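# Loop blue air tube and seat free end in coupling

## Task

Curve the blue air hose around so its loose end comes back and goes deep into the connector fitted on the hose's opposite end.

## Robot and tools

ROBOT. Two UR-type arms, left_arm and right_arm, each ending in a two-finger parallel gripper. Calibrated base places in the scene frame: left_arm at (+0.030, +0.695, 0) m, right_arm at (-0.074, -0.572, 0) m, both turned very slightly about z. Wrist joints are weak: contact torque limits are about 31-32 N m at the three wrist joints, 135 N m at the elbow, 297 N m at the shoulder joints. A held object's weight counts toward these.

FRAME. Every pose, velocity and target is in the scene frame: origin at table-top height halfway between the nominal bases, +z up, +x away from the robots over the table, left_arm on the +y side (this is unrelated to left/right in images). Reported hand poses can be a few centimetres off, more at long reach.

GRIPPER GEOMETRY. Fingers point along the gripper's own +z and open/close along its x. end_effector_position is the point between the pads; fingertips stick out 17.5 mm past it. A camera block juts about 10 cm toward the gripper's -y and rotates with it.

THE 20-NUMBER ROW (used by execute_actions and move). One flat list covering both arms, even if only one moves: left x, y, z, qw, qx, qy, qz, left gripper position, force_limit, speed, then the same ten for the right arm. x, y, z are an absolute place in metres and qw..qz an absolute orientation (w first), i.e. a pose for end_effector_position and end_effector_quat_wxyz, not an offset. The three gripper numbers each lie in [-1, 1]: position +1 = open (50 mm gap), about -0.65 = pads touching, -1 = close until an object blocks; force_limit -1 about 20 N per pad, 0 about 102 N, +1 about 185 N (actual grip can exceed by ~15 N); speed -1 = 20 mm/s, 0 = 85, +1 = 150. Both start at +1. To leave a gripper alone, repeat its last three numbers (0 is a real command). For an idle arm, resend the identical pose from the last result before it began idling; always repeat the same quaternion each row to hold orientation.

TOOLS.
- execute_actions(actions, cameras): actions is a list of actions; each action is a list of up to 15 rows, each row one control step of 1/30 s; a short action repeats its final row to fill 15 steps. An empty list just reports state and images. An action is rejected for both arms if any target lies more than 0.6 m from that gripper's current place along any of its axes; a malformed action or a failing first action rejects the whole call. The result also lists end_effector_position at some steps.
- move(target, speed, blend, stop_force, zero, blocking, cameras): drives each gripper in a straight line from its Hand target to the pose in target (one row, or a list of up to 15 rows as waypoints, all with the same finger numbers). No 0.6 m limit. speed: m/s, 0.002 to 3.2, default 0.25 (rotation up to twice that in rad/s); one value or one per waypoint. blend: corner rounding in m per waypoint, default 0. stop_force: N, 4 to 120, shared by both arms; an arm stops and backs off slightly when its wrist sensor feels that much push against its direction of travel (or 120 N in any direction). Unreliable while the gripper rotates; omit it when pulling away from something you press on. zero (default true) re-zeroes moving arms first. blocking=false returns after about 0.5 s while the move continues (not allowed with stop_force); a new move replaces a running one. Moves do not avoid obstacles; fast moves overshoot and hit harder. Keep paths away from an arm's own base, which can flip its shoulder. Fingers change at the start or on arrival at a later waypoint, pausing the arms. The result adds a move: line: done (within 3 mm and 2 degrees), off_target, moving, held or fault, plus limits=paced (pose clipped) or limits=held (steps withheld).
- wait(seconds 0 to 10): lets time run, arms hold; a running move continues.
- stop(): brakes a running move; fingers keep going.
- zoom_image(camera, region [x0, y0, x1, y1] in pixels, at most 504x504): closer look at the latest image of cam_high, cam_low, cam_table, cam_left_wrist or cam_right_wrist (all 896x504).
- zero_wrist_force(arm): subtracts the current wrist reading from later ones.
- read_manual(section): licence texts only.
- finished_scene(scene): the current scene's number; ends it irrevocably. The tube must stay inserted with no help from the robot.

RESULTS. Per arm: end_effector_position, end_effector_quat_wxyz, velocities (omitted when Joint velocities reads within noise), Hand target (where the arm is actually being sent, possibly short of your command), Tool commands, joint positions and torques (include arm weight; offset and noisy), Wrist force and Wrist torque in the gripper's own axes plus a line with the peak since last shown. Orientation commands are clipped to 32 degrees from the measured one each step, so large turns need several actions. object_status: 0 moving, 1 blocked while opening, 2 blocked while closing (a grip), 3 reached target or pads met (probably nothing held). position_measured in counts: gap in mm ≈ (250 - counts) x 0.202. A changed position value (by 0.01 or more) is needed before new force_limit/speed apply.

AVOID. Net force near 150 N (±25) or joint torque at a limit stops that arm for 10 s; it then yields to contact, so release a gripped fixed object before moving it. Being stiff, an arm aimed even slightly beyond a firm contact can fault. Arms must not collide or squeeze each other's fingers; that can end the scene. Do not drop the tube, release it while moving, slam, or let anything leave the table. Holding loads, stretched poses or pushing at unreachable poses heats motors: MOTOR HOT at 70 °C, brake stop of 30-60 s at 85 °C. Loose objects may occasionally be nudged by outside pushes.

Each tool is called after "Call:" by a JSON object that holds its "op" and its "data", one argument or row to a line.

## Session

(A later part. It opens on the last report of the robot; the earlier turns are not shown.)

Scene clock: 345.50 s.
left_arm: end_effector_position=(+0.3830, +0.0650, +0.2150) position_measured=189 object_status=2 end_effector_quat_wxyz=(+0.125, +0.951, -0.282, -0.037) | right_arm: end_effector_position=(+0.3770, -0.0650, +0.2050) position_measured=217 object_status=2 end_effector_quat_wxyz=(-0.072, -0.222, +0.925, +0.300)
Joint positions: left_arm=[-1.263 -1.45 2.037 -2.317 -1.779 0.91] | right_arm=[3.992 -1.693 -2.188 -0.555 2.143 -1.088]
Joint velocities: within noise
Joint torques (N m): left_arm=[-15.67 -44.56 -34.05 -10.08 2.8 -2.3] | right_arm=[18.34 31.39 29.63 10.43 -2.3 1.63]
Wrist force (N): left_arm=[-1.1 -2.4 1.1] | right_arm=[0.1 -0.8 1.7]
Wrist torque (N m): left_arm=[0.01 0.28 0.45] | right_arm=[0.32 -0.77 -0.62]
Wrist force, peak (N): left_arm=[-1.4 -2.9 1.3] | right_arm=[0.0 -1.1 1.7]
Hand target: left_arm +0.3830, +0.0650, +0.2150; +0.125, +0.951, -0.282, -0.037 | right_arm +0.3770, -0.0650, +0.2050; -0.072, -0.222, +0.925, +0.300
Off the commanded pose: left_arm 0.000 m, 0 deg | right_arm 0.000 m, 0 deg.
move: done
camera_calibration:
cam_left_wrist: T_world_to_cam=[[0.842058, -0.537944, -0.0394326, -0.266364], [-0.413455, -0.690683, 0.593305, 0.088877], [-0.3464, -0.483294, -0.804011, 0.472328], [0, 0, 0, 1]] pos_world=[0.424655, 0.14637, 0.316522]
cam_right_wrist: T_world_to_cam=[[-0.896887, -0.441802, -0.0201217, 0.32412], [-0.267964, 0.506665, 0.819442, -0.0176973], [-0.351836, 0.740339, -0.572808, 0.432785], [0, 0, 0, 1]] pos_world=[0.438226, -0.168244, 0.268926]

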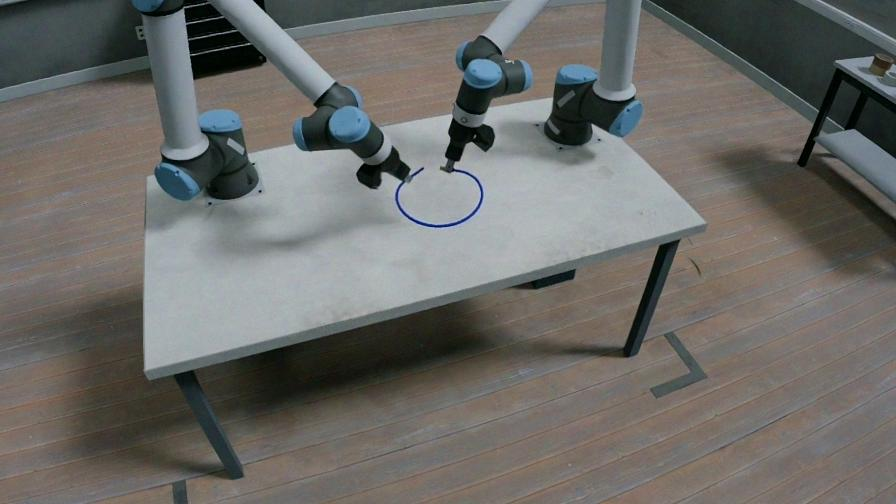

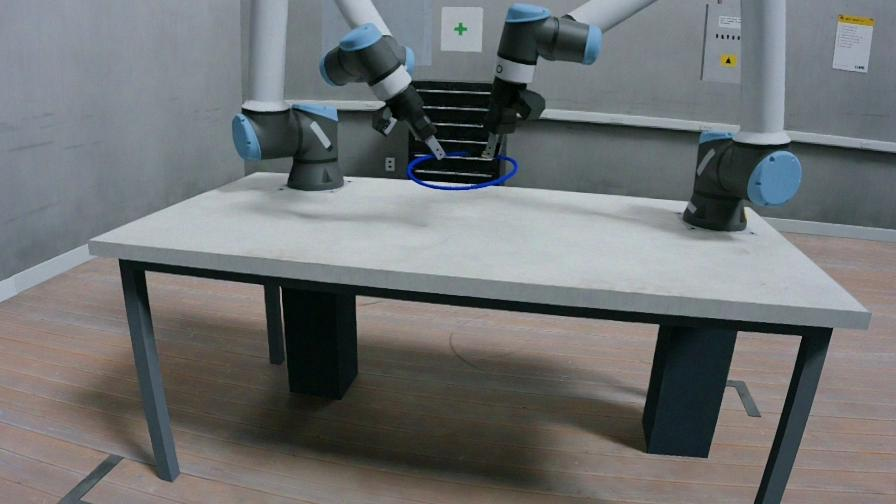

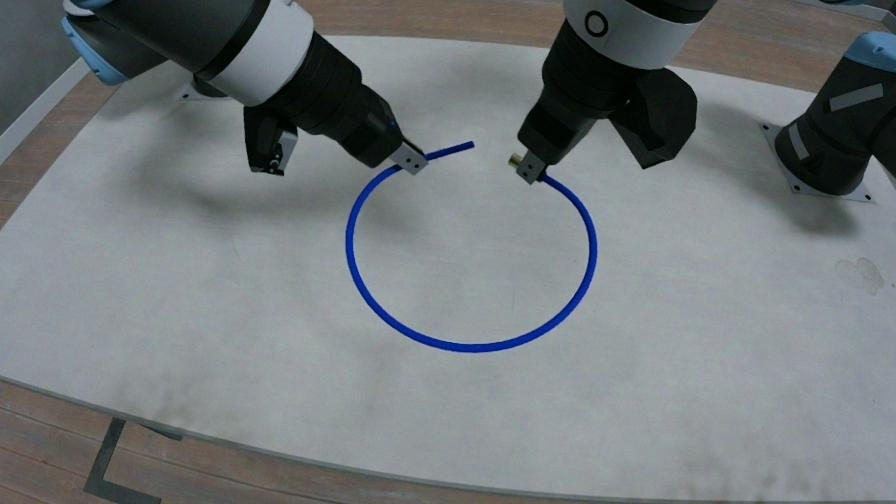

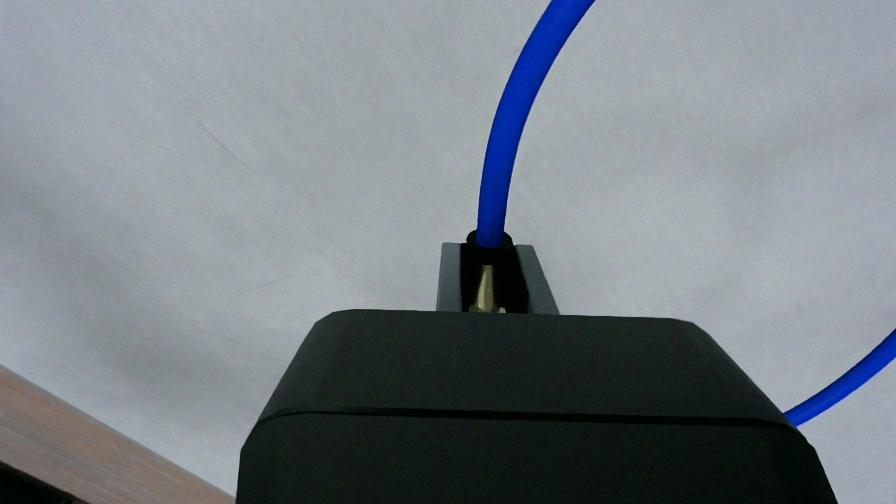

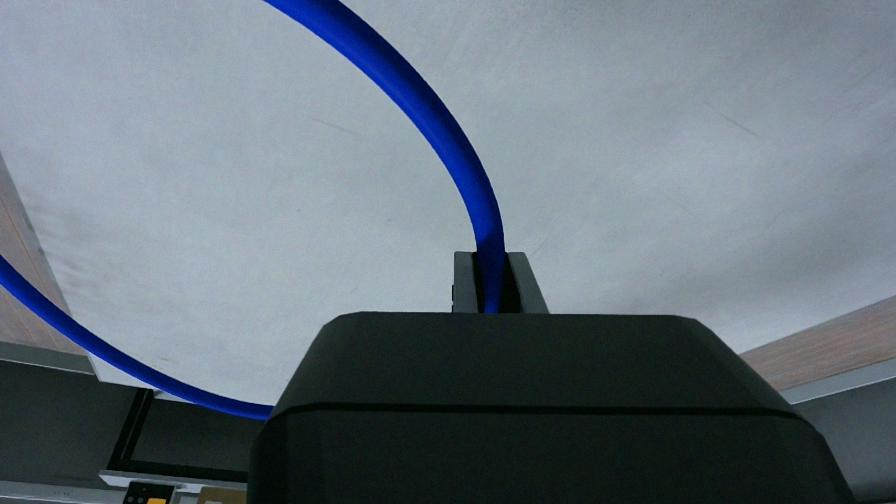

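Call:
{"op": "move", "data": {
  "target": [0.38,0.055,0.215,-0.1305,-0.9914,0,0,-1,0,-0.7,0.38,-0.055,0.205,0,0,-0.9511,-0.3090,-1,-0.3,-0.7],
  "speed": 0.12
}}

Call:
{"op": "zoom_image", "data": {
  "camera": "cam_low",
  "region": [400, 100, 530, 200]
}}

Call:
{"op": "zoom_image", "data": {
  "camera": "cam_table",
  "region": [380, 110, 580, 230]
}}

Call:
{"op": "zoom_image", "data": {
  "camera": "cam_high",
  "region": [370, 120, 500, 220]
}}

Scene clock: 355.03 s.
left_arm: end_effector_position=(+0.3800, +0.0550, +0.2150) position_measured=189 object_status=2 end_effector_quat_wxyz=(+0.131, +0.991, +0.000, +0.000) | right_arm: end_effector_position=(+0.3800, -0.0550, +0.2050) position_measured=217 object_status=2 end_effector_quat_wxyz=(+0.000, +0.000, +0.951, +0.309)
Joint positions: left_arm=[-1.325 -1.475 2.089 -2.436 -1.645 0.28] | right_arm=[4.084 -1.654 -2.304 -0.217 1.913 -0.512]
Joint velocities: within noise
Joint torques (N m): left_arm=[-15.23 -60.47 -33.37 -10.01 3.38 -2.82] | right_arm=[16.85 54.84 28.22 9.68 -2.26 2.09]
Wrist force (N): left_arm=[-1.2 -2.0 2.3] | right_arm=[0.4 -0.8 1.5]
Wrist torque (N m): left_arm=[-0.09 0.35 0.23] | right_arm=[0.18 -0.73 -0.51]
Wrist force, peak (N): left_arm=[-1.0 -2.2 2.4] | right_arm=[0.0 -0.9 2.0]
Hand target: left_arm +0.3800, +0.0550, +0.2150; +0.131, +0.991, +0.000, +0.000 | right_arm +0.3800, -0.0550, +0.2050; +0.000, +0.000, +0.951, +0.309
Off the commanded pose: left_arm 0.000 m, 0 deg | right_arm 0.000 m, 0 deg.
move: done
camera_calibration:
cam_left_wrist: T_world_to_cam=[[0.999196, 0.00748147, -0.0393845, -0.358961], [0.0294087, -0.804448, 0.593295, -0.0812892], [-0.0272441, -0.593976, -0.804021, 0.351273], [0, 0, 0, 1]] pos_world=[0.370633, 0.145941, 0.316522]
cam_right_wrist: T_world_to_cam=[[-0.999707, 0.0134719, -0.0201303, 0.395324], [-0.00877487, 0.573191, 0.819375, -0.116773], [0.022577, 0.819311, -0.572904, 0.288508], [0, 0, 0, 1]] pos_world=[0.38767, -0.174771, 0.268926]

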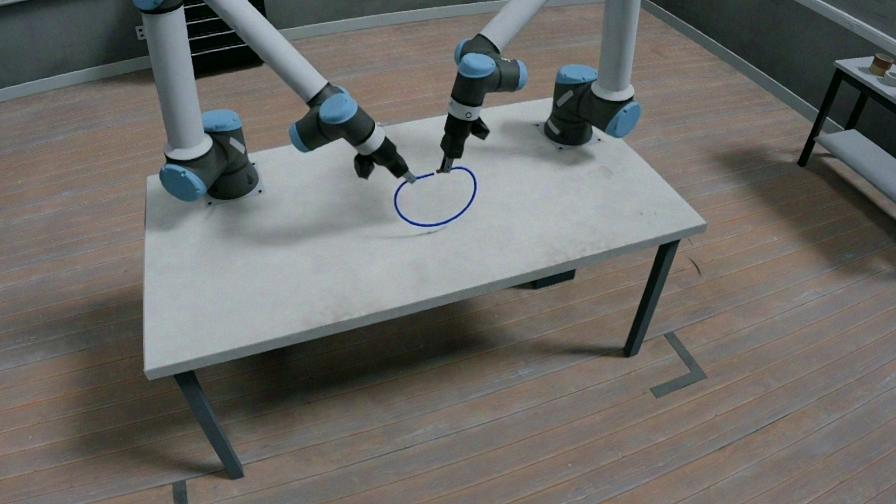

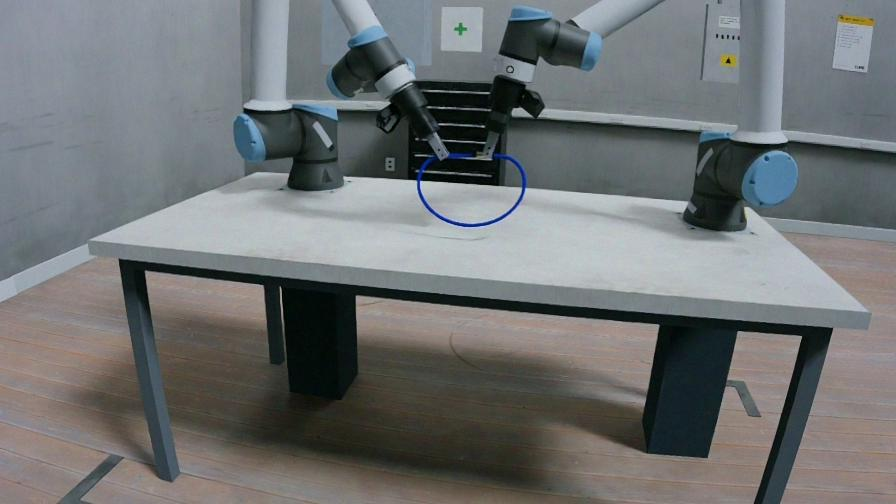

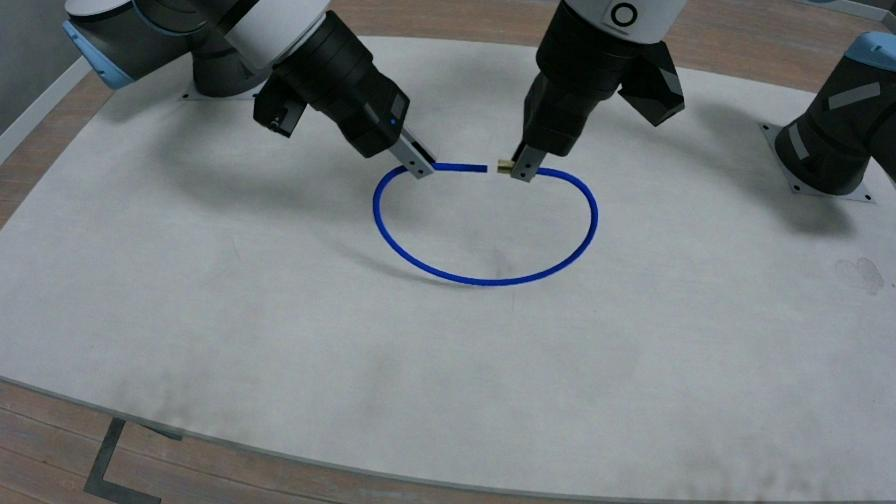

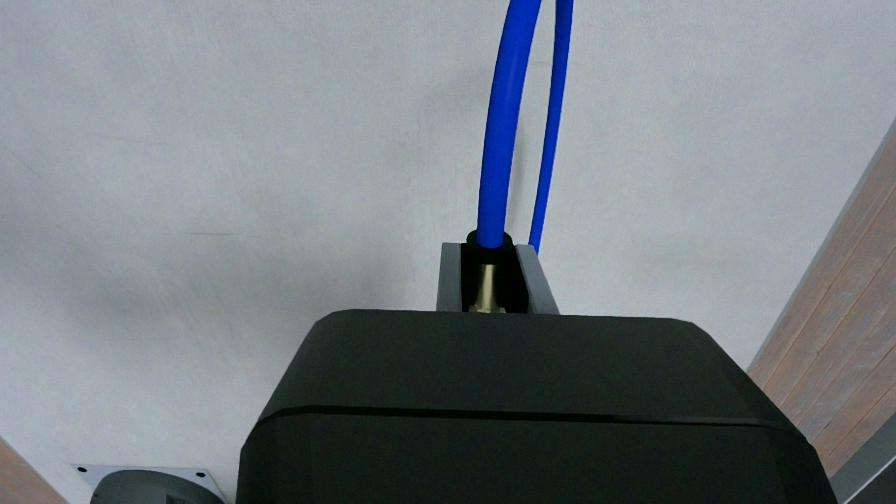

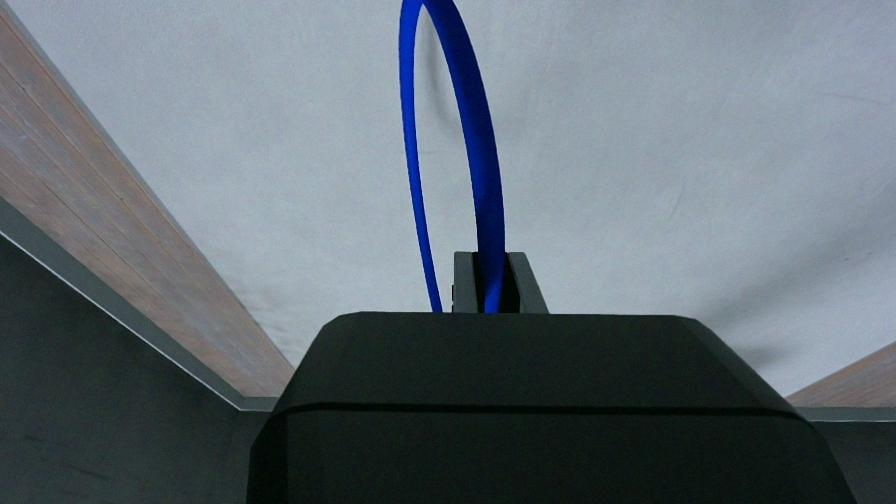

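Scaled by 3.877.

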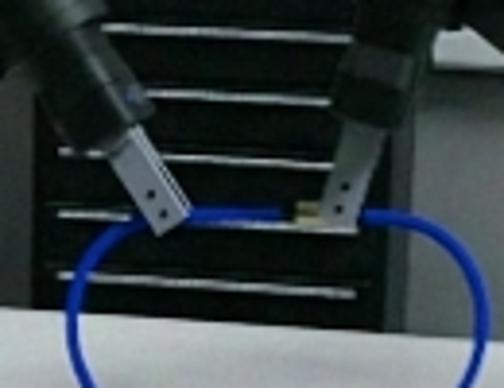

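Scaled by 2.520.

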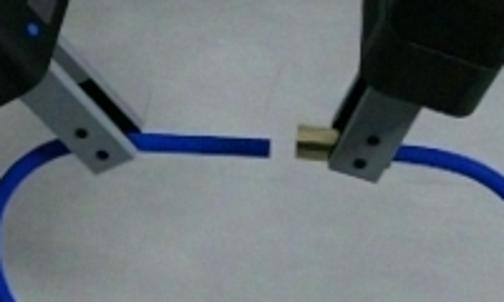

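Scaled by 3.877.

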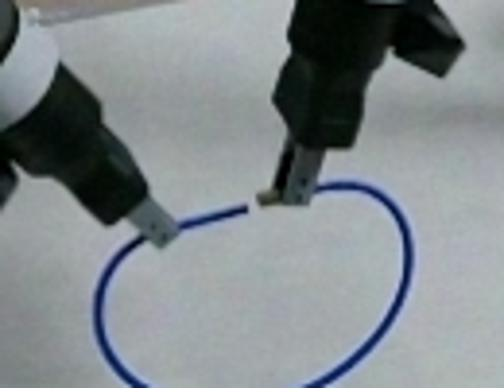

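Call:
{"op": "zoom_image", "data": {
  "camera": "cam_table",
  "region": [430, 145, 550, 195]
}}

Call:
{"op": "zoom_image", "data": {
  "camera": "cam_low",
  "region": [435, 135, 505, 175]
}}

Call:
{"op": "zoom_image", "data": {
  "camera": "cam_high",
  "region": [400, 160, 460, 190]
}}

Scaled by 4.200.

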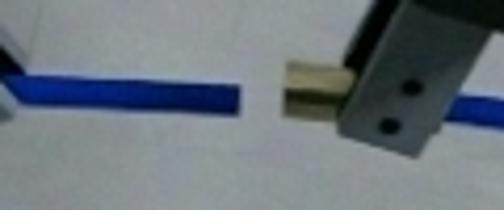

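Scaled by 7.200.

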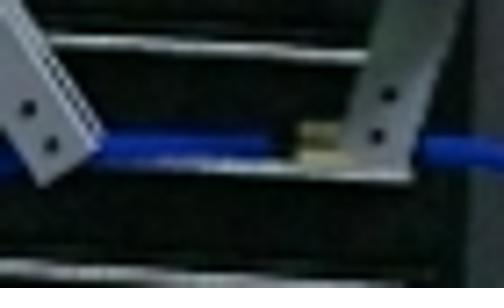

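Scaled by 8.400.

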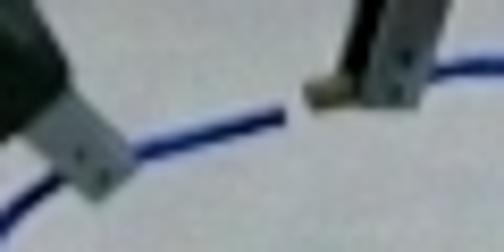

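Call:
{"op": "move", "data": {
  "target": [0.38,0.055,0.215,-0.1305,-0.9914,0,0,-1,0,-0.7,0.3768,-0.055,0.206,0,0,-0.9511,-0.3090,-1,-0.3,-0.7],
  "speed": 0.05,
  "cameras": ["cam_high","cam_low","cam_table"]
}}

Call:
{"op": "zoom_image", "data": {
  "camera": "cam_table",
  "region": [430, 145, 550, 195]
}}

Call:
{"op": "zoom_image", "data": {
  "camera": "cam_low",
  "region": [435, 135, 505, 175]
}}

Call:
{"op": "zoom_image", "data": {
  "camera": "cam_high",
  "region": [400, 160, 460, 190]
}}

Scene clock: 397.30 s.
left_arm: end_effector_position=(+0.3800, +0.0550, +0.2150) position_measured=189 object_status=2 end_effector_quat_wxyz=(+0.131, +0.991, +0.000, +0.000) | right_arm: end_effector_position=(+0.3770, -0.0550, +0.2059) position_measured=217 object_status=2 end_effector_quat_wxyz=(+0.000, +0.000, +0.951, +0.309)
Joint positions: left_arm=[-1.325 -1.475 2.089 -2.436 -1.645 0.279] | right_arm=[4.088 -1.649 -2.307 -0.217 1.91 -0.507]
Joint velocities: within noise
Joint torques (N m): left_arm=[-15.16 -60.37 -40.18 -8.77 3.38 -2.56] | right_arm=[13.7 53.19 27.7 7.66 -3.42 2.8]
Wrist force (N): left_arm=[-1.1 -2.1 2.3] | right_arm=[0.3 -1.1 1.5]
Wrist torque (N m): left_arm=[-0.10 0.32 0.22] | right_arm=[0.13 -0.73 -0.50]
Wrist force, peak (N): left_arm=[-1.1 -2.4 2.6] | right_arm=[0.3 -1.1 1.6]
Hand target: left_arm +0.3800, +0.0550, +0.2150; +0.131, +0.991, +0.000, +0.000 | right_arm +0.3768, -0.0550, +0.2060; +0.000, +0.000, +0.951, +0.309
Off the commanded pose: left_arm 0.000 m, 0 deg | right_arm 0.000 m, 0 deg.
move: done
Images, in order (width x height): cam_high 896x504, cam_low 896x504, cam_table 896x504.

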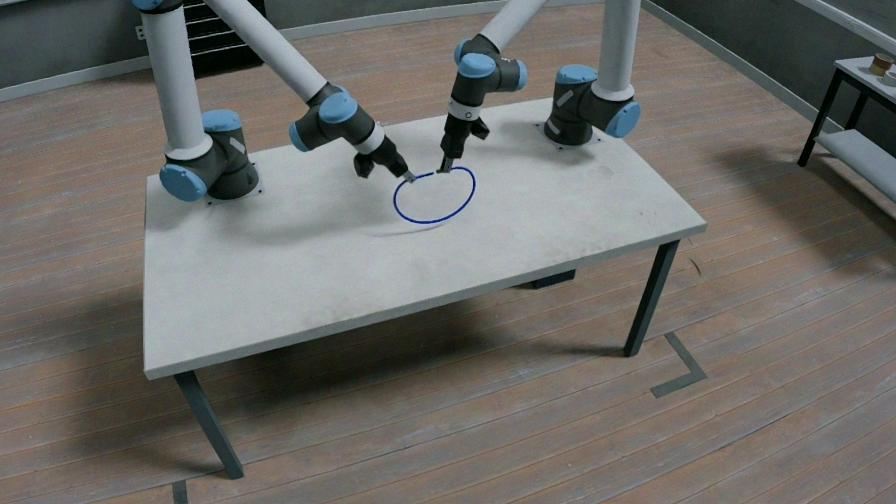

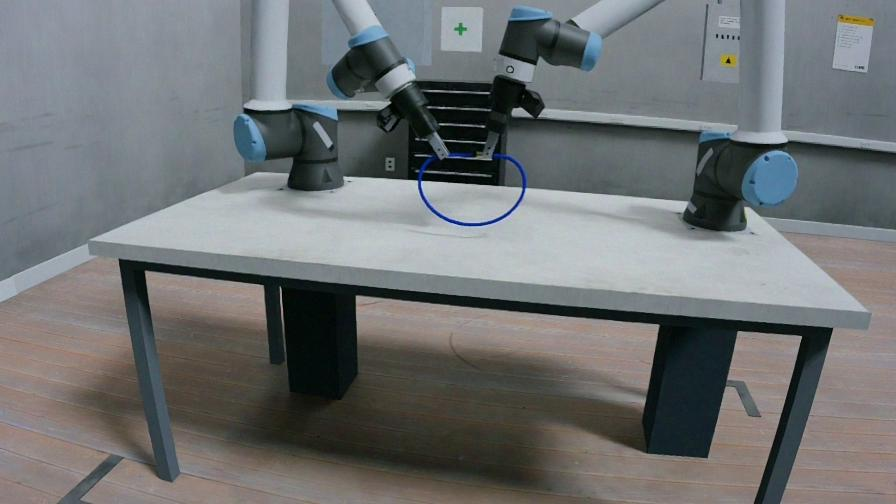

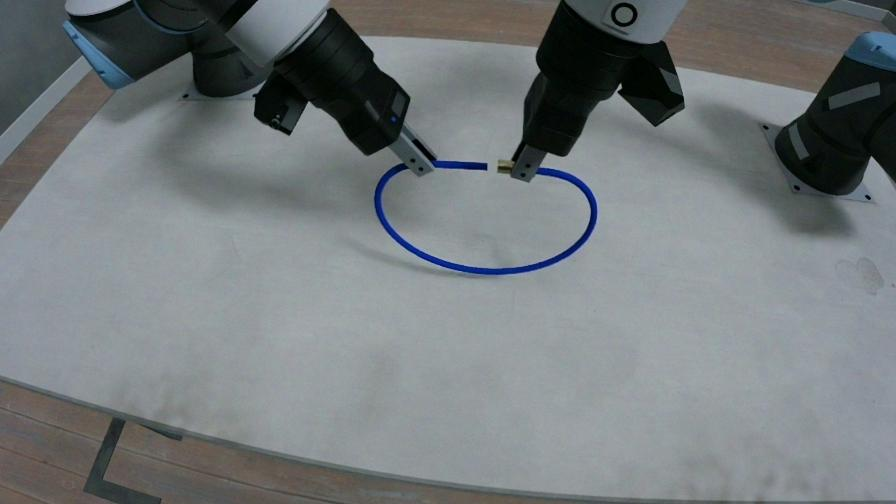

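Scaled by 4.200.

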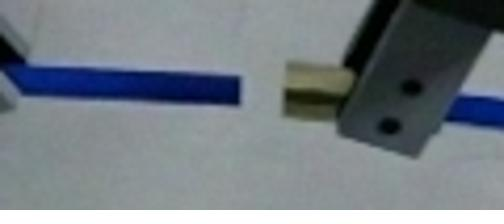

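Scaled by 7.200.

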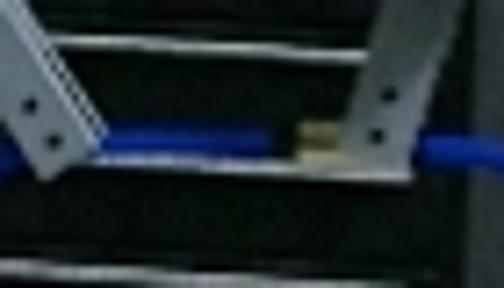

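Scaled by 8.400.

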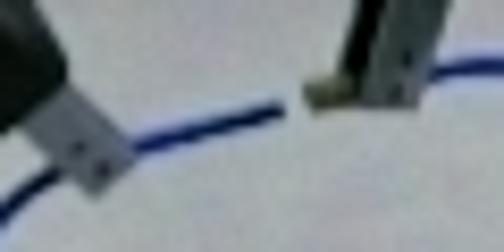

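Call:
{"op": "move", "data": {
  "target": [0.38,0.055,0.215,-0.1305,-0.9914,0,0,-1,0,-0.7,0.3770,-0.037,0.2062,0,0,-0.9511,-0.3090,-1,-0.3,-0.7],
  "speed": 0.01,
  "stop_force": 15,
  "cameras": ["cam_high","cam_low","cam_table"]
}}

Call:
{"op": "zoom_image", "data": {
  "camera": "cam_table",
  "region": [430, 145, 550, 195]
}}

Call:
{"op": "zoom_image", "data": {
  "camera": "cam_low",
  "region": [435, 135, 505, 175]
}}

Call:
{"op": "zoom_image", "data": {
  "camera": "cam_high",
  "region": [400, 160, 460, 190]
}}

Scene clock: 413.40 s.
left_arm: end_effector_position=(+0.3800, +0.0550, +0.2150) position_measured=189 object_status=2 end_effector_quat_wxyz=(+0.131, +0.991, +0.000, +0.000) | right_arm: end_effector_position=(+0.3770, -0.0370, +0.2062) position_measured=217 object_status=2 end_effector_quat_wxyz=(+0.000, +0.000, +0.951, +0.309)
Joint positions: left_arm=[-1.325 -1.475 2.089 -2.436 -1.645 0.279] | right_arm=[4.106 -1.667 -2.287 -0.213 1.901 -0.491]
Joint velocities: within noise
Joint torques (N m): left_arm=[-13.5 -60.36 -44.95 -8.95 3.23 -2.41] | right_arm=[16.78 26.73 41.19 9.85 -2.86 2.47]
Wrist force (N): left_arm=[-1.4 -2.4 2.0] | right_arm=[0.2 -1.2 0.6]
Wrist torque (N m): left_arm=[-0.08 0.40 0.21] | right_arm=[0.14 -0.68 -0.50]
Wrist force, peak (N): left_arm=[-1.6 -2.3 2.5] | right_arm=[0.4 -1.3 1.5]
Hand target: left_arm +0.3800, +0.0550, +0.2150; +0.131, +0.991, +0.000, +0.000 | right_arm +0.3770, -0.0370, +0.2062; +0.000, +0.000, +0.951, +0.309
Off the commanded pose: left_arm 0.000 m, 0 deg | right_arm 0.000 m, 0 deg.
move: done
Images, in order (width x height): cam_high 896x504, cam_low 896x504, cam_table 896x504.

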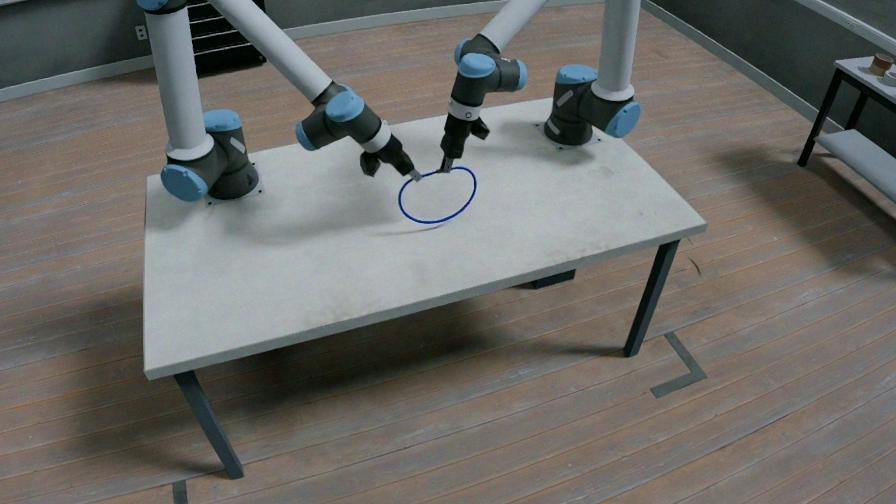

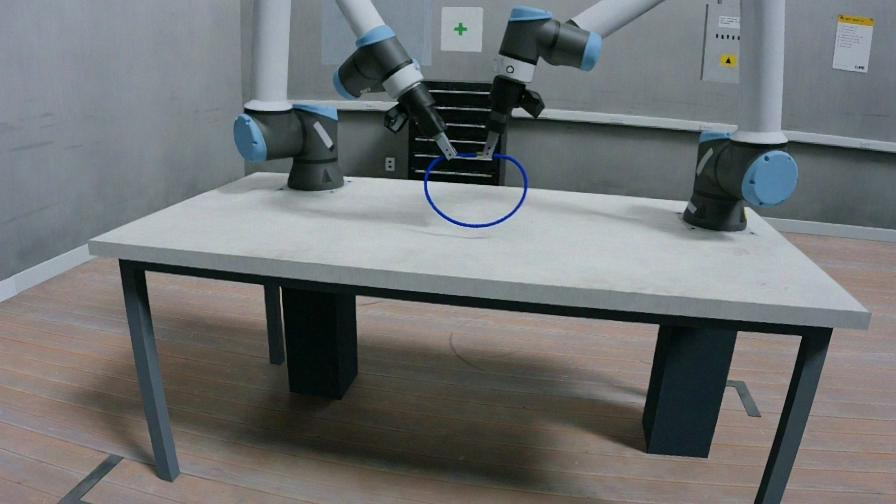

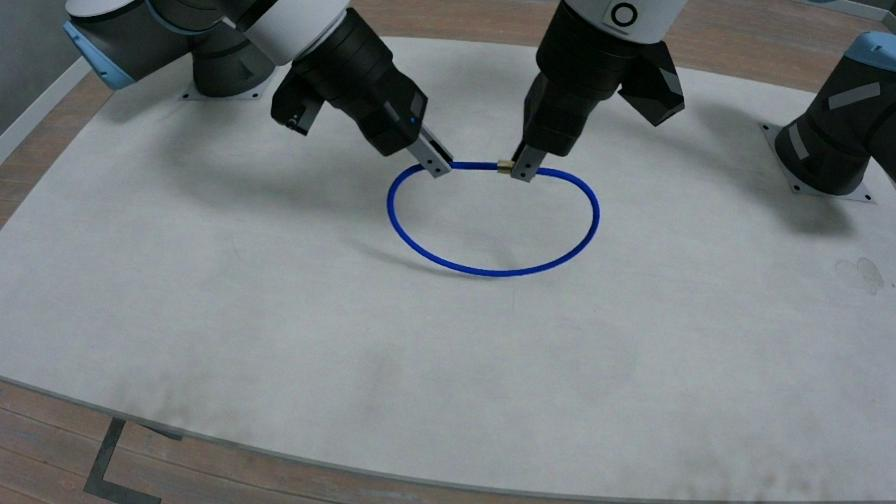

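Scaled by 4.200.

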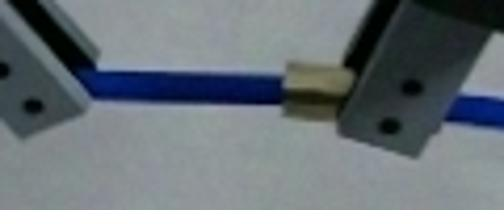

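Scaled by 7.200.

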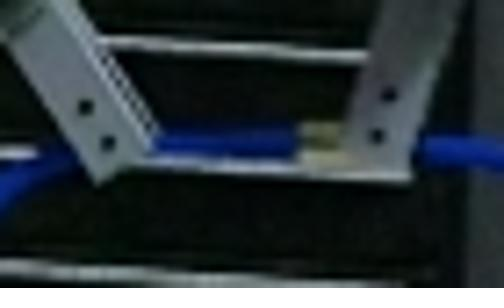

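Scaled by 8.400.

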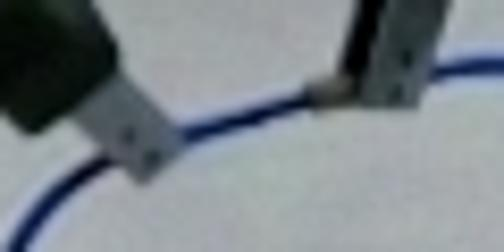

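Call:
{"op": "move", "data": {
  "target": [0.38,0.055,0.215,-0.1305,-0.9914,0,0,-1,0,-0.7,0.3772,-0.019,0.2064,0,0,-0.9511,-0.3090,-1,-0.3,-0.7],
  "speed": 0.01,
  "stop_force": 20,
  "cameras": ["cam_high","cam_low","cam_table"]
}}

Call:
{"op": "zoom_image", "data": {
  "camera": "cam_table",
  "region": [430, 145, 550, 195]
}}

Call:
{"op": "zoom_image", "data": {
  "camera": "cam_low",
  "region": [435, 135, 505, 175]
}}

Scene clock: 427.77 s.
left_arm: end_effector_position=(+0.3800, +0.0550, +0.2150) position_measured=189 object_status=2 end_effector_quat_wxyz=(+0.131, +0.991, +0.000, +0.000) | right_arm: end_effector_position=(+0.3771, -0.0249, +0.2063) position_measured=217 object_status=2 end_effector_quat_wxyz=(+0.000, +0.000, +0.951, +0.309)
Joint positions: left_arm=[-1.325 -1.475 2.089 -2.436 -1.645 0.279] | right_arm=[4.118 -1.68 -2.273 -0.211 1.895 -0.48]
Joint velocities: within noise
Joint torques (N m): left_arm=[-12.82 -56.94 -49.08 -8.81 -0.86 -2.51] | right_arm=[-9.65 59.52 38.08 13.34 8.6 -1.83]
Wrist force (N): left_arm=[-3.0 -19.4 -2.6] | right_arm=[-1.9 -15.2 -9.5]
Wrist torque (N m): left_arm=[0.15 0.29 0.32] | right_arm=[0.34 -0.69 -0.42]
Wrist force, peak (N): left_arm=[-2.2 -25.3 -4.6] | right_arm=[-1.1 -19.5 -12.1]
Hand target: left_arm +0.3800, +0.0550, +0.2150; +0.131, +0.991, +0.000, +0.000 | right_arm +0.3771, -0.0249, +0.2063; +0.000, +0.000, +0.951, +0.309
Off the commanded pose: left_arm 0.000 m, 0 deg | right_arm 0.006 m, 0 deg.
move: contact (right_arm)
Images, in order (width x height): cam_high 896x504, cam_low 896x504, cam_table 896x504.

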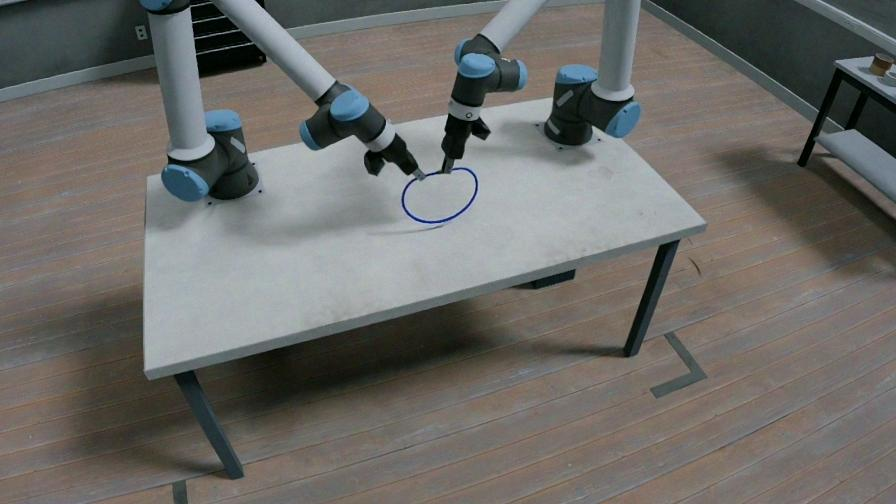

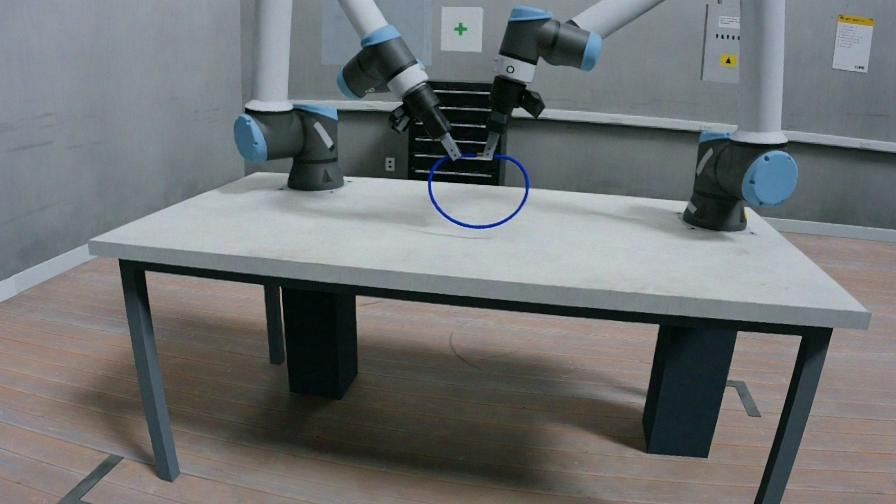

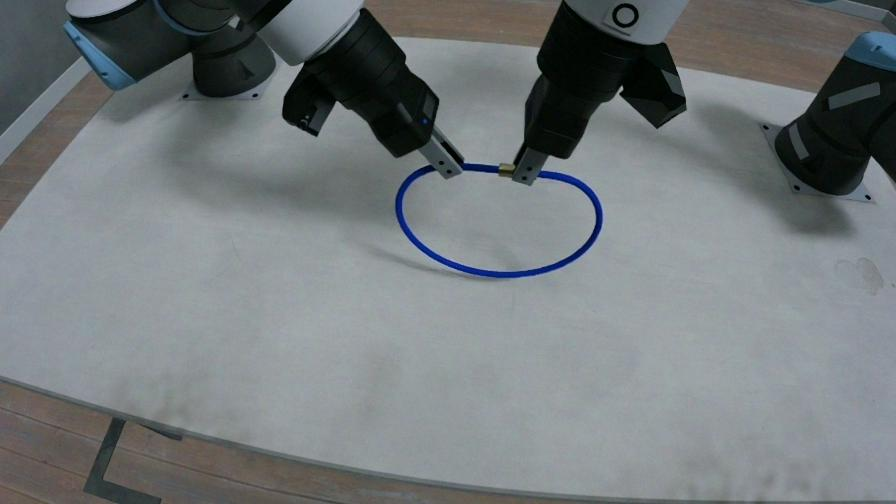

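Scaled by 4.200.

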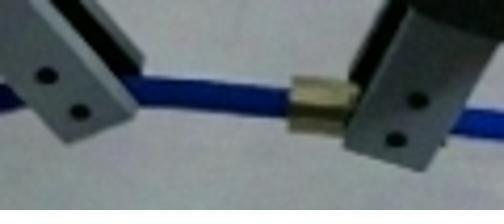

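Scaled by 7.200.

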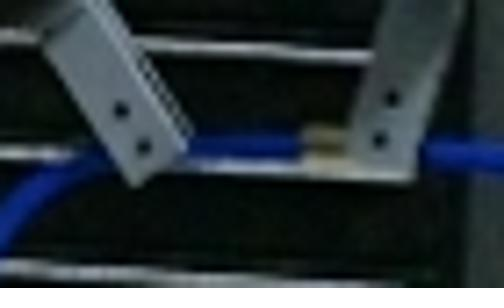

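Call:
{"op": "move", "data": {
  "target": [0.38,0.055,0.215,-0.1305,-0.9914,0,0,-1,0,-0.7,0.3772,-0.015,0.2064,0,0,-0.9511,-0.3090,-1,-0.3,-0.7],
  "speed": 0.006,
  "stop_force": 40,
  "zero": false,
  "cameras": ["cam_high","cam_low","cam_table"]
}}

Call:
{"op": "zoom_image", "data": {
  "camera": "cam_table",
  "region": [430, 145, 550, 195]
}}

Call:
{"op": "zoom_image", "data": {
  "camera": "cam_low",
  "region": [435, 135, 505, 175]
}}

Scene clock: 440.03 s.
left_arm: end_effector_position=(+0.3800, +0.0550, +0.2150) position_measured=189 object_status=2 end_effector_quat_wxyz=(+0.130, +0.991, +0.000, +0.000) | right_arm: end_effector_position=(+0.3772, -0.0231, +0.2062) position_measured=217 object_status=2 end_effector_quat_wxyz=(+0.000, +0.000, +0.951, +0.309)
Joint positions: left_arm=[-1.325 -1.475 2.089 -2.436 -1.645 0.279] | right_arm=[4.12 -1.682 -2.27 -0.211 1.894 -0.479]
Joint velocities: within noise
Joint torques (N m): left_arm=[-13.08 -46.9 -78.97 -8.74 -4.25 -2.38] | right_arm=[-1.27 60.8 48.69 12.6 11.13 -1.82]
Wrist force (N): left_arm=[-1.5 -39.0 -9.5] | right_arm=[0.2 -32.5 -19.8]
Wrist torque (N m): left_arm=[0.20 0.39 0.27] | right_arm=[0.51 -0.69 -0.45]
Wrist force, peak (N): left_arm=[-0.7 -42.9 -10.9] | right_arm=[0.9 -35.5 -21.8]
Hand target: left_arm +0.3800, +0.0550, +0.2150; +0.131, +0.991, +0.000, +0.000 | right_arm +0.3772, -0.0231, +0.2062; +0.000, +0.000, +0.951, +0.309
Off the commanded pose: left_arm 0.000 m, 0 deg | right_arm 0.008 m, 0 deg.
move: contact (right_arm)
Images, in order (width x height): cam_high 896x504, cam_low 896x504, cam_table 896x504.

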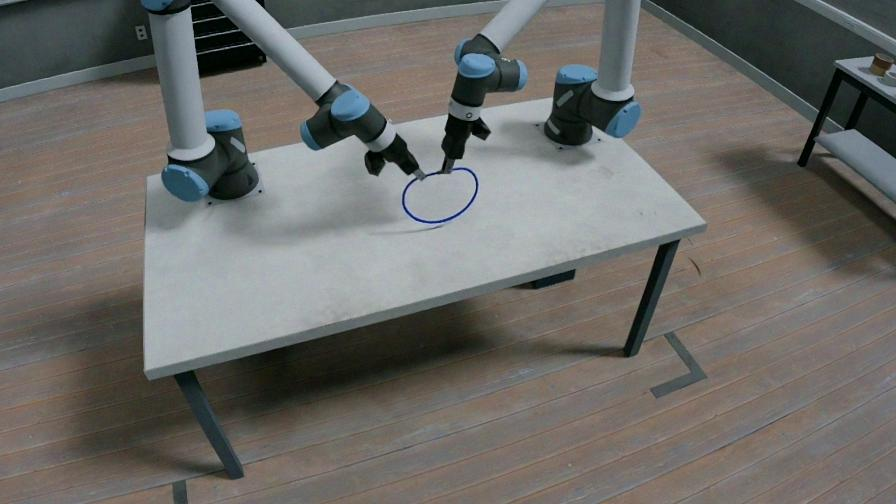

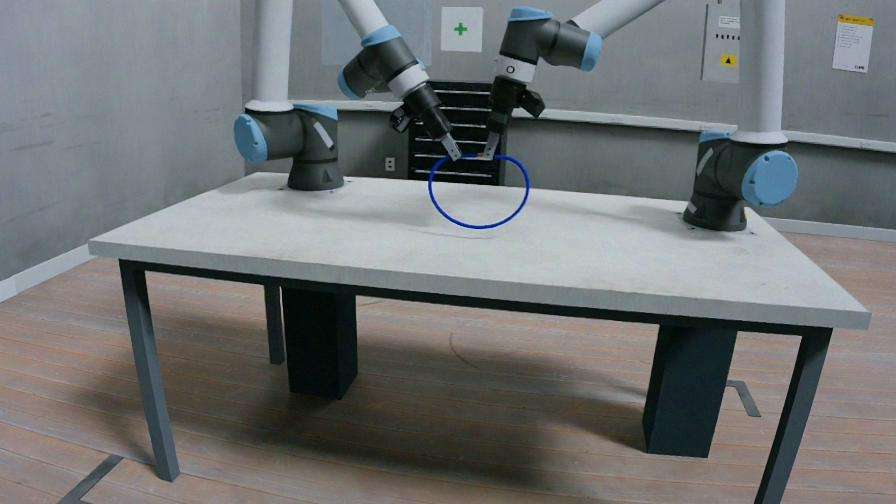

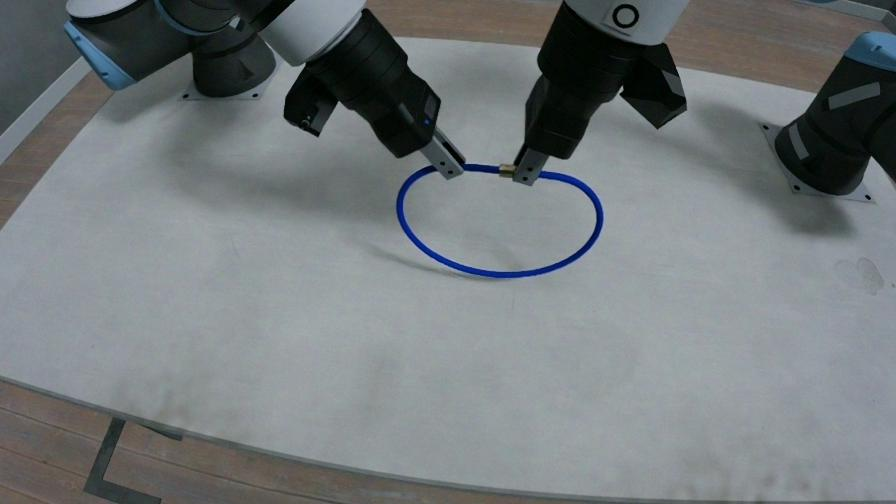

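Scaled by 4.200.

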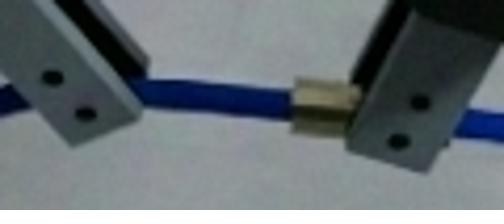

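Scaled by 7.200.

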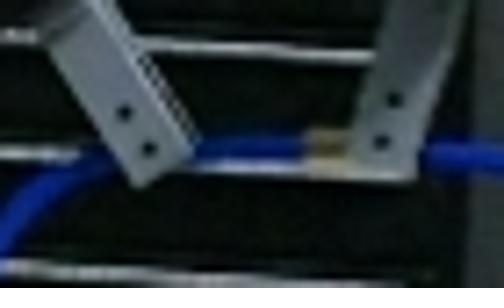

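Call:
{"op": "move", "data": {
  "target": [0.38,0.055,0.215,-0.1305,-0.9914,0,0,-1,0,-0.7,0.3772,-0.012,0.2064,0,0,-0.9511,-0.3090,-1,-0.3,-0.7],
  "speed": 0.006,
  "stop_force": 60,
  "zero": false,
  "cameras": ["cam_low","cam_table"]
}}

Call:
{"op": "zoom_image", "data": {
  "camera": "cam_table",
  "region": [430, 145, 550, 195]
}}

Scene clock: 453.00 s.
left_arm: end_effector_position=(+0.3800, +0.0550, +0.2150) position_measured=189 object_status=2 end_effector_quat_wxyz=(+0.130, +0.991, +0.000, +0.000) | right_arm: end_effector_position=(+0.3772, -0.0212, +0.2061) position_measured=217 object_status=2 end_effector_quat_wxyz=(+0.000, +0.000, +0.951, +0.309)
Joint positions: left_arm=[-1.325 -1.475 2.089 -2.436 -1.645 0.279] | right_arm=[4.122 -1.684 -2.268 -0.211 1.893 -0.477]
Joint velocities: within noise
Joint torques (N m): left_arm=[-12.16 -44.75 -76.92 -19.84 -4.41 -2.45] | right_arm=[5.5 64.01 60.31 19.07 13.31 -1.33]
Wrist force (N): left_arm=[1.5 -58.6 -17.0] | right_arm=[3.0 -50.0 -29.9]
Wrist torque (N m): left_arm=[0.23 0.41 0.21] | right_arm=[0.69 -0.65 -0.48]
Wrist force, peak (N): left_arm=[2.1 -61.9 -18.2] | right_arm=[3.9 -53.3 -31.0]
Hand target: left_arm +0.3800, +0.0550, +0.2150; +0.131, +0.991, +0.000, +0.000 | right_arm +0.3771, -0.0212, +0.2061; +0.000, +0.000, +0.951, +0.309
Off the commanded pose: left_arm 0.000 m, 0 deg | right_arm 0.009 m, 0 deg.
move: contact (right_arm)
Images, in order (width x height): cam_low 896x504, cam_table 896x504.

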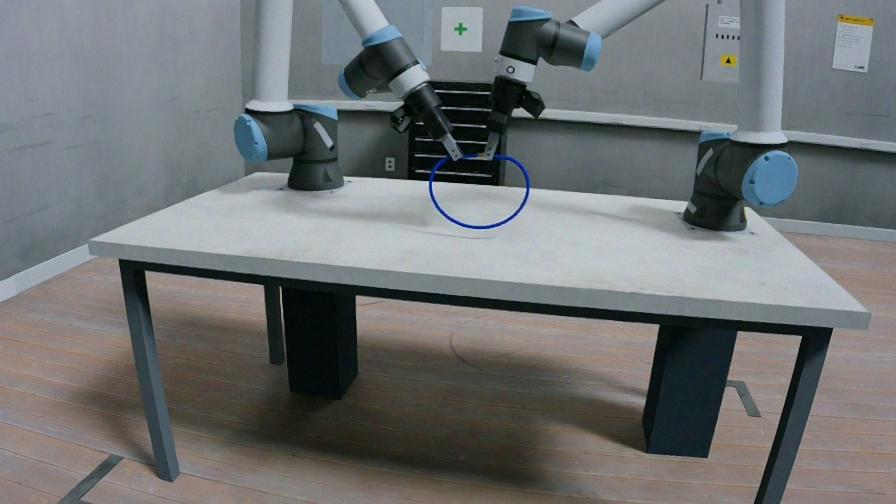

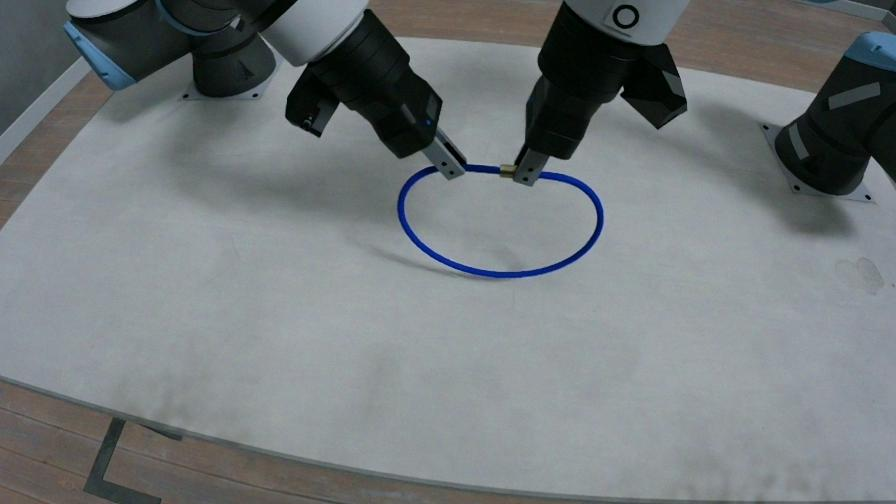

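Scaled by 4.200.

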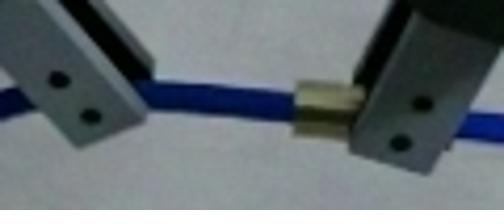

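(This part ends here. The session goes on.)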